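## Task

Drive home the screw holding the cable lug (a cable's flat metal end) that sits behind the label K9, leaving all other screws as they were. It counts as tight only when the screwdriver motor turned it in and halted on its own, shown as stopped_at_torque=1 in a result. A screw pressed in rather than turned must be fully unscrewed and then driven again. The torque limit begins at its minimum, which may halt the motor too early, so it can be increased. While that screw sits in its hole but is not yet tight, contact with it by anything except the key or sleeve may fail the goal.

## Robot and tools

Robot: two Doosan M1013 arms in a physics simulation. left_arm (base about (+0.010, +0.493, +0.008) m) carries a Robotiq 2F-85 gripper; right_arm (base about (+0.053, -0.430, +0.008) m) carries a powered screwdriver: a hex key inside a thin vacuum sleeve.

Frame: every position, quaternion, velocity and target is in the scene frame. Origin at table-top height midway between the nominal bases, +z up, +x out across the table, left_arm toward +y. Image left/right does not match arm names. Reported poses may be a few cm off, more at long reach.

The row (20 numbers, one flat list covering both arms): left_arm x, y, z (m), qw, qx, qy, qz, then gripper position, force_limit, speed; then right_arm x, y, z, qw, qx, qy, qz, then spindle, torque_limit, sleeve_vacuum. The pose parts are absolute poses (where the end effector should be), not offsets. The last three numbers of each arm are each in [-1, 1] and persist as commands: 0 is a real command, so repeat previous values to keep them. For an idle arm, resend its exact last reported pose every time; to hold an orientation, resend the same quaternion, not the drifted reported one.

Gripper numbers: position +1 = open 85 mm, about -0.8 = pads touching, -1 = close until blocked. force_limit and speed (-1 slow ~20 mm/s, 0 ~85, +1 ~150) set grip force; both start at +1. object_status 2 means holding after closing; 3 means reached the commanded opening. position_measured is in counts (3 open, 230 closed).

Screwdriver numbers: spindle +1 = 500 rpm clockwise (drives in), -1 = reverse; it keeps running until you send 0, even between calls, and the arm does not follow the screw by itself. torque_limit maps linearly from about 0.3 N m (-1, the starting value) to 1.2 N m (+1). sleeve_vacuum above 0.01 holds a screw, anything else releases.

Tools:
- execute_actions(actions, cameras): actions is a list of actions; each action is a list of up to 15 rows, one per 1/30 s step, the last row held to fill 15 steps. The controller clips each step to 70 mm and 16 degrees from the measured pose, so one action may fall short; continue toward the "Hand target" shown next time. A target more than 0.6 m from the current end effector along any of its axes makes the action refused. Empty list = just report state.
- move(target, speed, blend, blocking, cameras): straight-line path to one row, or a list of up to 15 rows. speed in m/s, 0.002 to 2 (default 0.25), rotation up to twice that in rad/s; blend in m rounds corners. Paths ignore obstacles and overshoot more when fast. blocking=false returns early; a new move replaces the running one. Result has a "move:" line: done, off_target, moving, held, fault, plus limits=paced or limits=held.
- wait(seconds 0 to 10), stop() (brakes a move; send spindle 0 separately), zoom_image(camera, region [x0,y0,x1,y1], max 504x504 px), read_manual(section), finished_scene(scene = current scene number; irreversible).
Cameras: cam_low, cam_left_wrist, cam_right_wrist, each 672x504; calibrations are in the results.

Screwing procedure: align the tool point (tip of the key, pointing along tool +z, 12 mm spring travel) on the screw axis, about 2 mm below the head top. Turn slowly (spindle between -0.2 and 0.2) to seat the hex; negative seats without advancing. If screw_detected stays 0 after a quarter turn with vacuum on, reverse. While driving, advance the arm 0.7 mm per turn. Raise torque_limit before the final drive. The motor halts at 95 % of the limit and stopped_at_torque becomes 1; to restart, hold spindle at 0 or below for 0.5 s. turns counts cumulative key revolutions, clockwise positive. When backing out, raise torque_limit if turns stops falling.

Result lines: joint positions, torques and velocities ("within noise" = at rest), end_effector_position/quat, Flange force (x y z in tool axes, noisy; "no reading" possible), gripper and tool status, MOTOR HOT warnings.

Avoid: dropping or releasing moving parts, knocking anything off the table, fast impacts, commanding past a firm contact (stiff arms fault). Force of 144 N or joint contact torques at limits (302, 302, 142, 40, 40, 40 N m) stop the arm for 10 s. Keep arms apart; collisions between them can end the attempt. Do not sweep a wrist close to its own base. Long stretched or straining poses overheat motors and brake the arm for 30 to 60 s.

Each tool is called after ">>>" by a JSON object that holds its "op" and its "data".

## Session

>>> {"op": "execute_actions", "data": {"actions": []}}

>>> {"op": "zoom_image", "data": {"camera": "cam_right_wrist", "region": [84, 0, 588, 504]}}

Scene clock: 0.00 s.
left_arm: end_effector_position=(+0.0437, +1.1423, +0.3635) position_measured=3 object_status=3 end_effector_quat_wxyz=(+0.000, +0.689, -0.725, +0.000) | right_arm: end_effector_position=(+0.4482, +0.1998, +0.2782) sleeve_vacuum_kpa=0 screw_detected=0 stopped_at_torque=0 turns=0.00 end_effector_quat_wxyz=(+0.000, +0.698, +0.716, +0.000)
Joint positions: left_arm=[1.518 0.167 1.62 0 1.354 -0.053] | right_arm=[0.874 0.206 1.502 0 1.434 0.874]
Joint velocities: within noise
Joint torques (N m): no reading
Flange force (N): no reading
Hand target: left_arm +0.0437, +1.1423, +0.3635; +0.000, +0.689, -0.725, +0.000 | right_arm +0.4482, +0.1998, +0.2782; +0.000, +0.698, +0.716, +0.000

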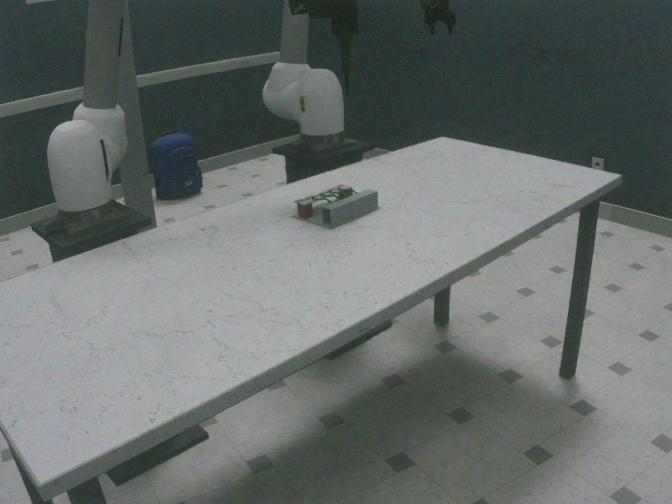

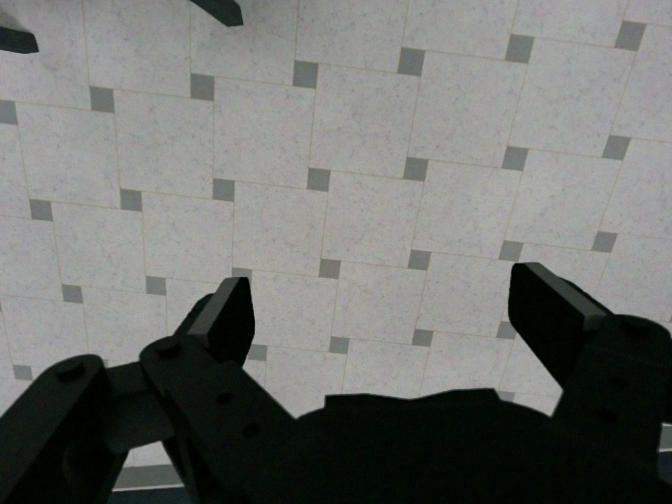

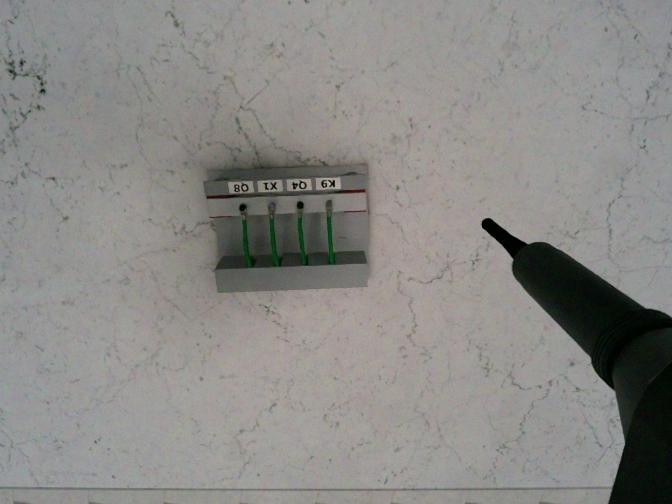

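Scaled by 1.000.

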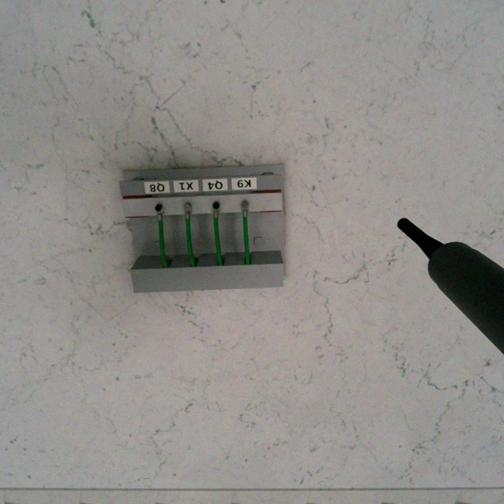

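>>> {"op": "move", "data": {"target": [0.0437,1.1423,0.3635,0,0.689,-0.725,0,1,1,1,0.494,0.1086,0.075,0,0.698,0.716,0,0,-1,0], "cameras": ["cam_right_wrist"], "speed": 0.2}}

>>> {"op": "zoom_image", "data": {"camera": "cam_right_wrist", "region": [440, 180, 540, 255]}}

Scene clock: 2.13 s.
left_arm: end_effector_position=(+0.0437, +1.1423, +0.3635) position_measured=3 object_status=3 end_effector_quat_wxyz=(+0.000, +0.689, -0.725, +0.000) | right_arm: end_effector_position=(+0.4940, +0.1086, +0.0750) sleeve_vacuum_kpa=0 screw_detected=0 stopped_at_torque=0 turns=0.00 end_effector_quat_wxyz=(+0.000, +0.698, +0.716, +0.000)
Joint positions: left_arm=[1.518 0.167 1.62 0 1.354 -0.053] | right_arm=[0.729 0.247 1.835 0 1.059 0.728]
Joint velocities: within noise
Joint torques (N m): left_arm=[0 -55.96 -42.28 4.33 -0.02 -0.49] | right_arm=[-2.58 -74.63 -40.71 4.64 -0.64 0.34]
Flange force (N): left_arm=[6.5 0.7 -1.1] | right_arm=[9.9 5.3 1.8]
Hand target: left_arm +0.0437, +1.1423, +0.3635; +0.000, +0.689, -0.725, +0.000 | right_arm +0.4940, +0.1086, +0.0750; +0.000, +0.698, +0.716, +0.000
Off the commanded pose: left_arm 0.000 m, 0 deg | right_arm 0.000 m, 0 deg.
move: done
camera_calibration:
cam_right_wrist: T_world_to_cam=[[-0.000813095, 0.999844, 0.0176487, -0.022813], [0.939841, -0.00526496, 0.341573, -0.505845], [0.341612, 0.0168647, -0.93969, 0.149057], [0, 0, 0, 1]] pos_world=[0.424475, 0.0176324, 0.313253]
Images, in order (width x height): cam_right_wrist 672x504.

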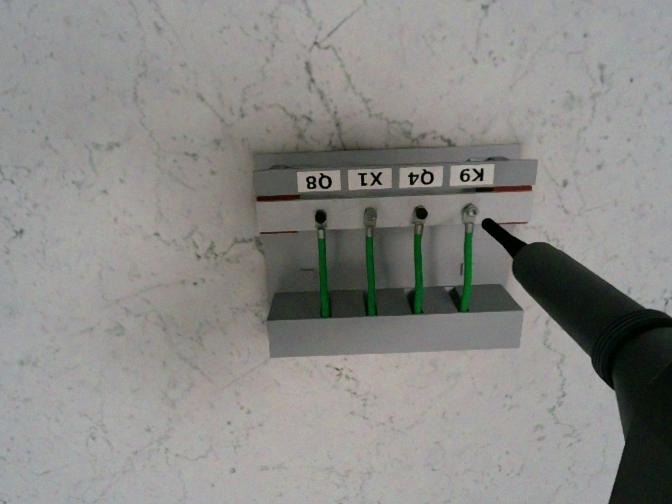

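Scaled by 5.040 from the camera's 672x504 image, which has a finer 960x720 frame.

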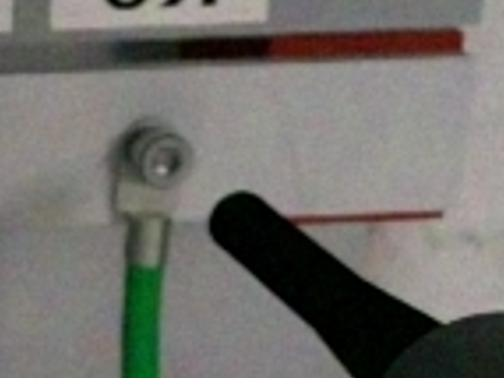

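>>> {"op": "move", "data": {"target": [0.0437,1.1423,0.3635,0,0.689,-0.725,0,1,1,1,0.494,0.1087,0.053,0,0.698,0.716,0,0,0.3,1], "cameras": ["cam_right_wrist"], "speed": 0.03}}

>>> {"op": "zoom_image", "data": {"camera": "cam_right_wrist", "region": [440, 180, 540, 255]}}

Scene clock: 3.60 s.
left_arm: end_effector_position=(+0.0437, +1.1423, +0.3635) position_measured=3 object_status=3 end_effector_quat_wxyz=(+0.000, +0.689, -0.725, +0.000) | right_arm: end_effector_position=(+0.4940, +0.1087, +0.0530) sleeve_vacuum_kpa=14 screw_detected=0 stopped_at_torque=0 turns=0.00 end_effector_quat_wxyz=(+0.000, +0.698, +0.716, +0.000)
Joint positions: left_arm=[1.518 0.167 1.62 0 1.354 -0.053] | right_arm=[0.729 0.266 1.856 0 1.02 0.728]
Joint velocities: within noise
Joint torques (N m): left_arm=[0.1 -55.94 -42.15 4.31 -0.01 -0.49] | right_arm=[-2.49 -75.81 -39.95 4.48 -0.63 0.36]
Flange force (N): left_arm=[6.1 -0.2 -1.2] | right_arm=[9.3 5.0 2.2]
Hand target: left_arm +0.0437, +1.1423, +0.3635; +0.000, +0.689, -0.725, +0.000 | right_arm +0.4940, +0.1087, +0.0530; +0.000, +0.698, +0.716, +0.000
Off the commanded pose: left_arm 0.000 m, 0 deg | right_arm 0.000 m, 0 deg.
move: done
camera_calibration:
cam_right_wrist: T_world_to_cam=[[-0.000813095, 0.999844, 0.0176487, -0.0224247], [0.939841, -0.00526496, 0.341573, -0.49833], [0.341612, 0.0168647, -0.93969, 0.128384], [0, 0, 0, 1]] pos_world=[0.424475, 0.0176324, 0.291253]
Images, in order (width x height): cam_right_wrist 672x504.

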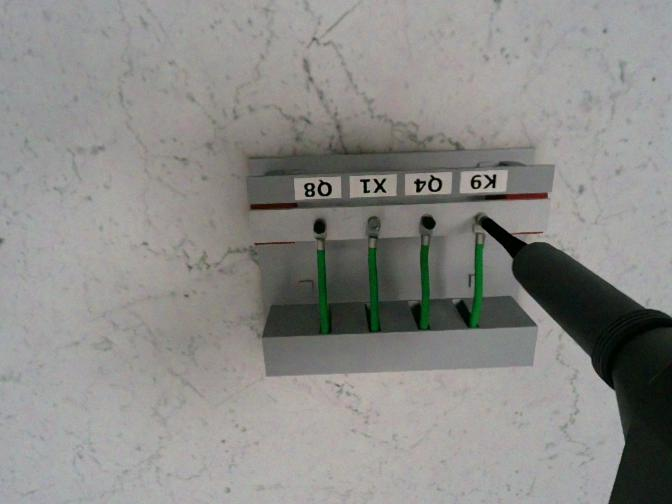

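Scaled by 5.040 from the camera's 672x504 image, which has a finer 960x720 frame.

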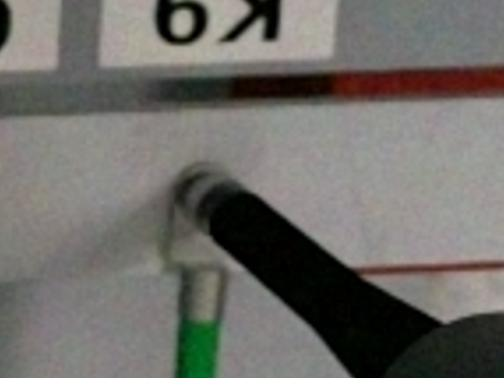

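>>> {"op": "move", "data": {"target": [[0.0437,1.1423,0.3635,0,0.689,-0.725,0,1,1,1,0.494,0.1087,0.049,0,0.698,0.716,0,0,0.3,1],[0.0437,1.1423,0.3635,0,0.689,-0.725,0,1,1,1,0.494,0.1087,0.0475,0,0.698,0.716,0,0.06,0.3,1]], "cameras": [], "speed": 0.008}}

>>> {"op": "execute_actions", "data": {"actions": [[[0.0437,1.1423,0.3635,0,0.689,-0.725,0,1,1,1,0.494,0.1087,0.0470,0,0.698,0.716,0,0.06,0.3,1]],[[0.0437,1.1423,0.3635,0,0.689,-0.725,0,1,1,1,0.494,0.1087,0.0465,0,0.698,0.716,0,0.0,0.3,1]]], "cameras": ["cam_right_wrist"]}}

>>> {"op": "zoom_image", "data": {"camera": "cam_right_wrist", "region": [440, 180, 540, 255]}}

Scene clock: 5.43 s.
left_arm: end_effector_position=(+0.0437, +1.1423, +0.3635) position_measured=3 object_status=3 end_effector_quat_wxyz=(+0.000, +0.689, -0.725, +0.000) | right_arm: end_effector_position=(+0.4940, +0.1087, +0.0475) sleeve_vacuum_kpa=40 screw_detected=1 stopped_at_torque=0 turns=0.25 end_effector_quat_wxyz=(+0.000, +0.698, +0.716, +0.000)
Joint positions: left_arm=[1.518 0.167 1.62 0 1.354 -0.053] | right_arm=[0.729 0.271 1.861 0 1.01 0.728]
Joint velocities: within noise
Joint torques (N m): left_arm=[0.08 -55.97 -42.28 4.39 0 -0.5] | right_arm=[-2.31 -72.89 -37.36 4.33 -0.3 0.29]
Flange force (N): left_arm=[6.4 0.3 -1.2] | right_arm=[9.0 4.8 -2.0]
Hand target: left_arm +0.0437, +1.1423, +0.3635; +0.000, +0.689, -0.725, +0.000 | right_arm +0.4940, +0.1087, +0.0475; +0.000, +0.698, +0.716, +0.000
Off the commanded pose: left_arm 0.000 m, 0 deg | right_arm 0.000 m, 0 deg.
move: done
No camera images: "cameras" was empty.

Scene clock: 6.63 s.
left_arm: end_effector_position=(+0.0437, +1.1423, +0.3635) position_measured=3 object_status=3 end_effector_quat_wxyz=(+0.000, +0.689, -0.725, +0.000) | right_arm: end_effector_position=(+0.4940, +0.1087, +0.0465) sleeve_vacuum_kpa=40 screw_detected=1 stopped_at_torque=0 turns=0.50 end_effector_quat_wxyz=(+0.000, +0.698, +0.716, +0.000)
Joint positions: left_arm=[1.518 0.167 1.62 0 1.354 -0.053] | right_arm=[0.729 0.272 1.862 0 1.008 0.728]
Joint velocities: within noise
Joint torques (N m): left_arm=[0.33 -55.78 -42.33 4.31 0 -0.49] | right_arm=[-2.41 -72.55 -37.1 4.29 -0.29 0.31]
Flange force (N): left_arm=[6.9 0.2 -1.0] | right_arm=[9.2 5.0 -2.2]
Flange force at the end of the 1st action (N): left_arm=[6.6 0.4 -0.9] | right_arm=[10.0 5.5 -1.3]
Hand target: left_arm +0.0437, +1.1423, +0.3635; +0.000, +0.689, -0.725, +0.000 | right_arm +0.4940, +0.1087, +0.0465; +0.000, +0.698, +0.716, +0.000
Off the commanded pose: left_arm 0.000 m, 0 deg | right_arm 0.000 m, 0 deg.
camera_calibration:
cam_right_wrist: T_world_to_cam=[[-0.000813095, 0.999844, 0.0176487, -0.0224082], [0.939841, -0.00526496, 0.341573, -0.496075], [0.341612, 0.0168647, -0.93969, 0.12218], [0, 0, 0, 1]] pos_world=[0.424475, 0.0177324, 0.284653]
Images, in order (width x height): cam_right_wrist 672x504.

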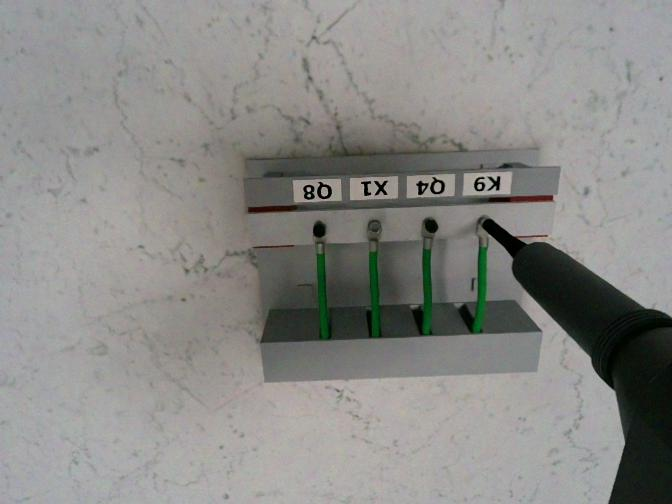

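Scaled by 5.040 from the camera's 672x504 image, which has a finer 960x720 frame.

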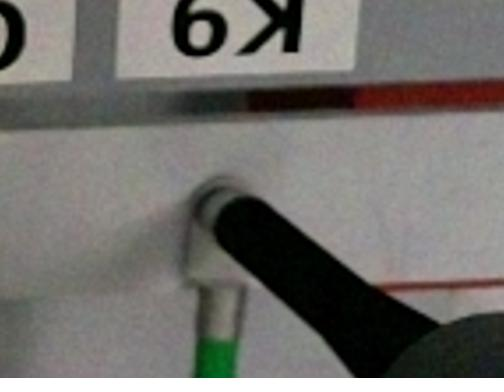

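>>> {"op": "move", "data": {"target": [[0.0437,1.1423,0.3635,0,0.689,-0.725,0,1,1,1,0.494,0.1087,0.0464,0,0.698,0.716,0,0.2,1,1],[0.0437,1.1423,0.3635,0,0.689,-0.725,0,1,1,1,0.494,0.1087,0.0425,0,0.698,0.716,0,0,1,1]], "cameras": [], "speed": [0.01, 0.0012]}}

each speed must be a number from 0.002 to 2 (m/s); nothing of the call was run

>>> {"op": "execute_actions", "data": {"actions": [[[0.0437,1.1423,0.3635,0,0.689,-0.725,0,1,1,1,0.494,0.1087,0.0460,0,0.698,0.716,0,0.2,1,1]],[[0.0437,1.1423,0.3635,0,0.689,-0.725,0,1,1,1,0.494,0.1087,0.0455,0,0.698,0.716,0,0.2,1,1]],[[0.0437,1.1423,0.3635,0,0.689,-0.725,0,1,1,1,0.494,0.1087,0.0450,0,0.698,0.716,0,0.2,1,1]],[[0.0437,1.1423,0.3635,0,0.689,-0.725,0,1,1,1,0.494,0.1087,0.0445,0,0.698,0.716,0,0.2,1,1]],[[0.0437,1.1423,0.3635,0,0.689,-0.725,0,1,1,1,0.494,0.1087,0.0440,0,0.698,0.716,0,0,1,1]]], "cameras": ["cam_right_wrist"]}}

>>> {"op": "zoom_image", "data": {"camera": "cam_right_wrist", "region": [440, 180, 540, 255]}}

Scene clock: 10.10 s.
left_arm: end_effector_position=(+0.0437, +1.1423, +0.3635) position_measured=3 object_status=3 end_effector_quat_wxyz=(+0.000, +0.689, -0.725, +0.000) | right_arm: end_effector_position=(+0.4940, +0.1087, +0.0440) sleeve_vacuum_kpa=40 screw_detected=1 stopped_at_torque=0 turns=3.78 end_effector_quat_wxyz=(+0.000, +0.698, +0.716, +0.000)
Joint positions: left_arm=[1.518 0.167 1.62 0 1.354 -0.053] | right_arm=[0.729 0.274 1.864 0 1.003 0.728]
Joint velocities: within noise
Joint torques (N m): left_arm=[0.16 -56.07 -42.22 4.32 0 -0.5] | right_arm=[-2.31 -72.7 -36.84 4.26 -0.29 0.32]
Flange force (N): left_arm=[6.2 0.6 -1.1] | right_arm=[9.3 5.2 -2.2]
Flange force at the end of the 1st action (N): left_arm=[6.4 0.5 -1.0] | right_arm=[9.2 5.2 -1.9]
Flange force at the end of the 2nd action (N): left_arm=[6.3 0.5 -1.0] | right_arm=[9.7 5.6 -1.9]
Flange force at the end of the 3rd action (N): left_arm=[6.3 0.5 -1.2] | right_arm=[9.3 5.2 -1.6]
Flange force at the end of the 4th action (N): left_arm=[6.5 1.3 -1.3] | right_arm=[9.9 5.4 -1.3]
Hand target: left_arm +0.0437, +1.1423, +0.3635; +0.000, +0.689, -0.725, +0.000 | right_arm +0.4940, +0.1087, +0.0440; +0.000, +0.698, +0.716, +0.000
Off the commanded pose: left_arm 0.000 m, 0 deg | right_arm 0.000 m, 0 deg.
camera_calibration:
cam_right_wrist: T_world_to_cam=[[-0.000813095, 0.999844, 0.0176487, -0.0223641], [0.939841, -0.00526496, 0.341573, -0.495222], [0.341612, 0.0168647, -0.93969, 0.119831], [0, 0, 0, 1]] pos_world=[0.424475, 0.0177324, 0.282153]
Images, in order (width x height): cam_right_wrist 672x504.

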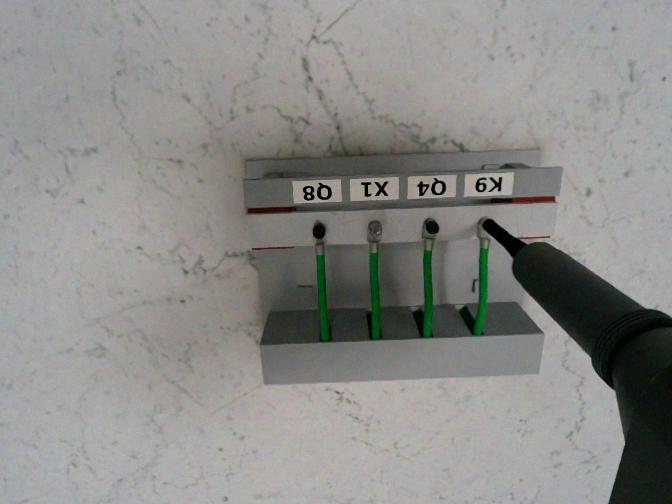

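Scaled by 5.040 from the camera's 672x504 image, which has a finer 960x720 frame.

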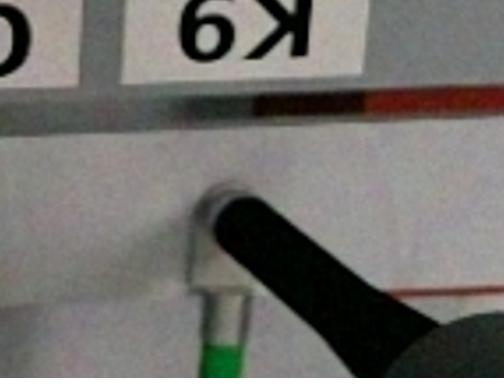

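>>> {"op": "execute_actions", "data": {"actions": [[[0.0437,1.1423,0.3635,0,0.689,-0.725,0,1,1,1,0.494,0.1087,0.0435,0,0.698,0.716,0,0.2,1,1]],[[0.0437,1.1423,0.3635,0,0.689,-0.725,0,1,1,1,0.494,0.1087,0.0430,0,0.698,0.716,0,0.2,1,1]],[[0.0437,1.1423,0.3635,0,0.689,-0.725,0,1,1,1,0.494,0.1087,0.0426,0,0.698,0.716,0,0.2,1,1]]], "cameras": []}}

Scene clock: 12.13 s.
left_arm: end_effector_position=(+0.0437, +1.1423, +0.3635) position_measured=3 object_status=3 end_effector_quat_wxyz=(+0.000, +0.689, -0.725, +0.000) | right_arm: end_effector_position=(+0.4940, +0.1087, +0.0426) sleeve_vacuum_kpa=40 screw_detected=1 stopped_at_torque=1 turns=4.40 end_effector_quat_wxyz=(+0.000, +0.698, +0.716, +0.000)
Joint positions: left_arm=[1.518 0.167 1.62 0 1.354 -0.053] | right_arm=[0.729 0.276 1.865 0 1.001 0.728]
Joint velocities: within noise
Joint torques (N m): left_arm=[0.13 -55.77 -42.08 4.36 -0.03 -0.5] | right_arm=[-2.61 -72.38 -36.62 4.13 -0.34 0.35]
Flange force (N): left_arm=[6.4 0.4 -1.4] | right_arm=[9.5 4.9 -2.6]
Flange force at the end of the 1st action (N): left_arm=[6.5 1.0 -1.2] | right_arm=[9.7 4.9 -1.8]
Flange force at the end of the 2nd action (N): left_arm=[6.6 0.2 -1.2] | right_arm=[9.5 4.6 -2.8]
Hand target: left_arm +0.0437, +1.1423, +0.3635; +0.000, +0.689, -0.725, +0.000 | right_arm +0.4940, +0.1087, +0.0426; +0.000, +0.698, +0.716, +0.000
Off the commanded pose: left_arm 0.000 m, 0 deg | right_arm 0.000 m, 0 deg.
No camera images: "cameras" was empty.

>>> {"op": "move", "data": {"target": [[0.0437,1.1423,0.3635,0,0.689,-0.725,0,1,1,1,0.494,0.1087,0.0428,0,0.698,0.716,0,0,1,0],[0.0437,1.1423,0.3635,0,0.689,-0.725,0,1,1,1,0.494,0.1087,0.07,0,0.698,0.716,0,0,1,0]], "cameras": ["cam_right_wrist"], "speed": 0.05}}

>>> {"op": "zoom_image", "data": {"camera": "cam_right_wrist", "region": [300, 160, 540, 300]}}

Scene clock: 13.93 s.
left_arm: end_effector_position=(+0.0437, +1.1423, +0.3635) position_measured=3 object_status=3 end_effector_quat_wxyz=(+0.000, +0.689, -0.725, +0.000) | right_arm: end_effector_position=(+0.4940, +0.1087, +0.0699) sleeve_vacuum_kpa=0 screw_detected=0 stopped_at_torque=1 turns=4.40 end_effector_quat_wxyz=(+0.000, +0.698, +0.716, +0.000)
Joint positions: left_arm=[1.518 0.167 1.62 0 1.354 -0.053] | right_arm=[0.729 0.252 1.84 0 1.05 0.728]
Joint velocities: within noise
Joint torques (N m): left_arm=[0.3 -55.76 -42.29 4.37 0.01 -0.51] | right_arm=[-2.49 -75.02 -40.13 4.56 -0.61 0.32]
Flange force (N): left_arm=[7.1 0.9 -1.0] | right_arm=[10.3 5.8 1.7]
Hand target: left_arm +0.0437, +1.1423, +0.3635; +0.000, +0.689, -0.725, +0.000 | right_arm +0.4940, +0.1087, +0.0700; +0.000, +0.698, +0.716, +0.000
Off the commanded pose: left_arm 0.000 m, 0 deg | right_arm 0.000 m, 0 deg.
move: done
camera_calibration:
cam_right_wrist: T_world_to_cam=[[-0.000813095, 0.999844, 0.0176487, -0.022823], [0.939841, -0.00526496, 0.341573, -0.504102], [0.341612, 0.0168647, -0.93969, 0.144263], [0, 0, 0, 1]] pos_world=[0.424475, 0.0177324, 0.308153]
Images, in order (width x height): cam_right_wrist 672x504.

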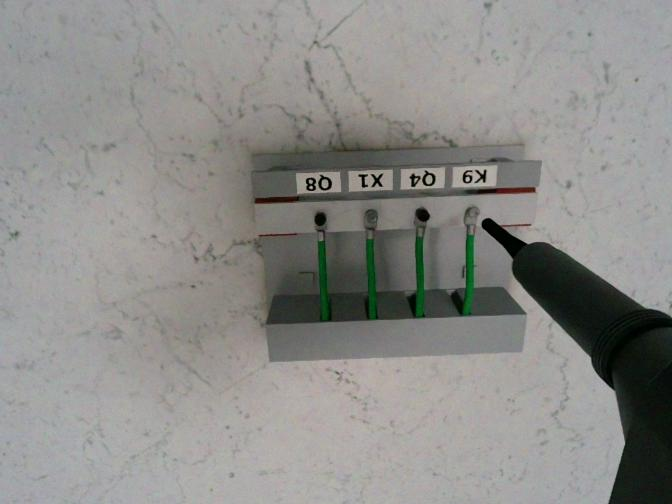

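Scaled by 2.100 from the camera's 672x504 image, which has a finer 960x720 frame.

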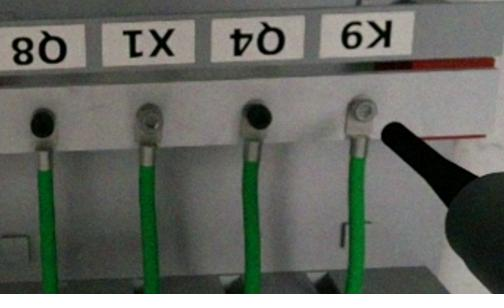

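>>> {"op": "finished_scene", "data": {"scene": 2}}

The scene is finished: the task was done.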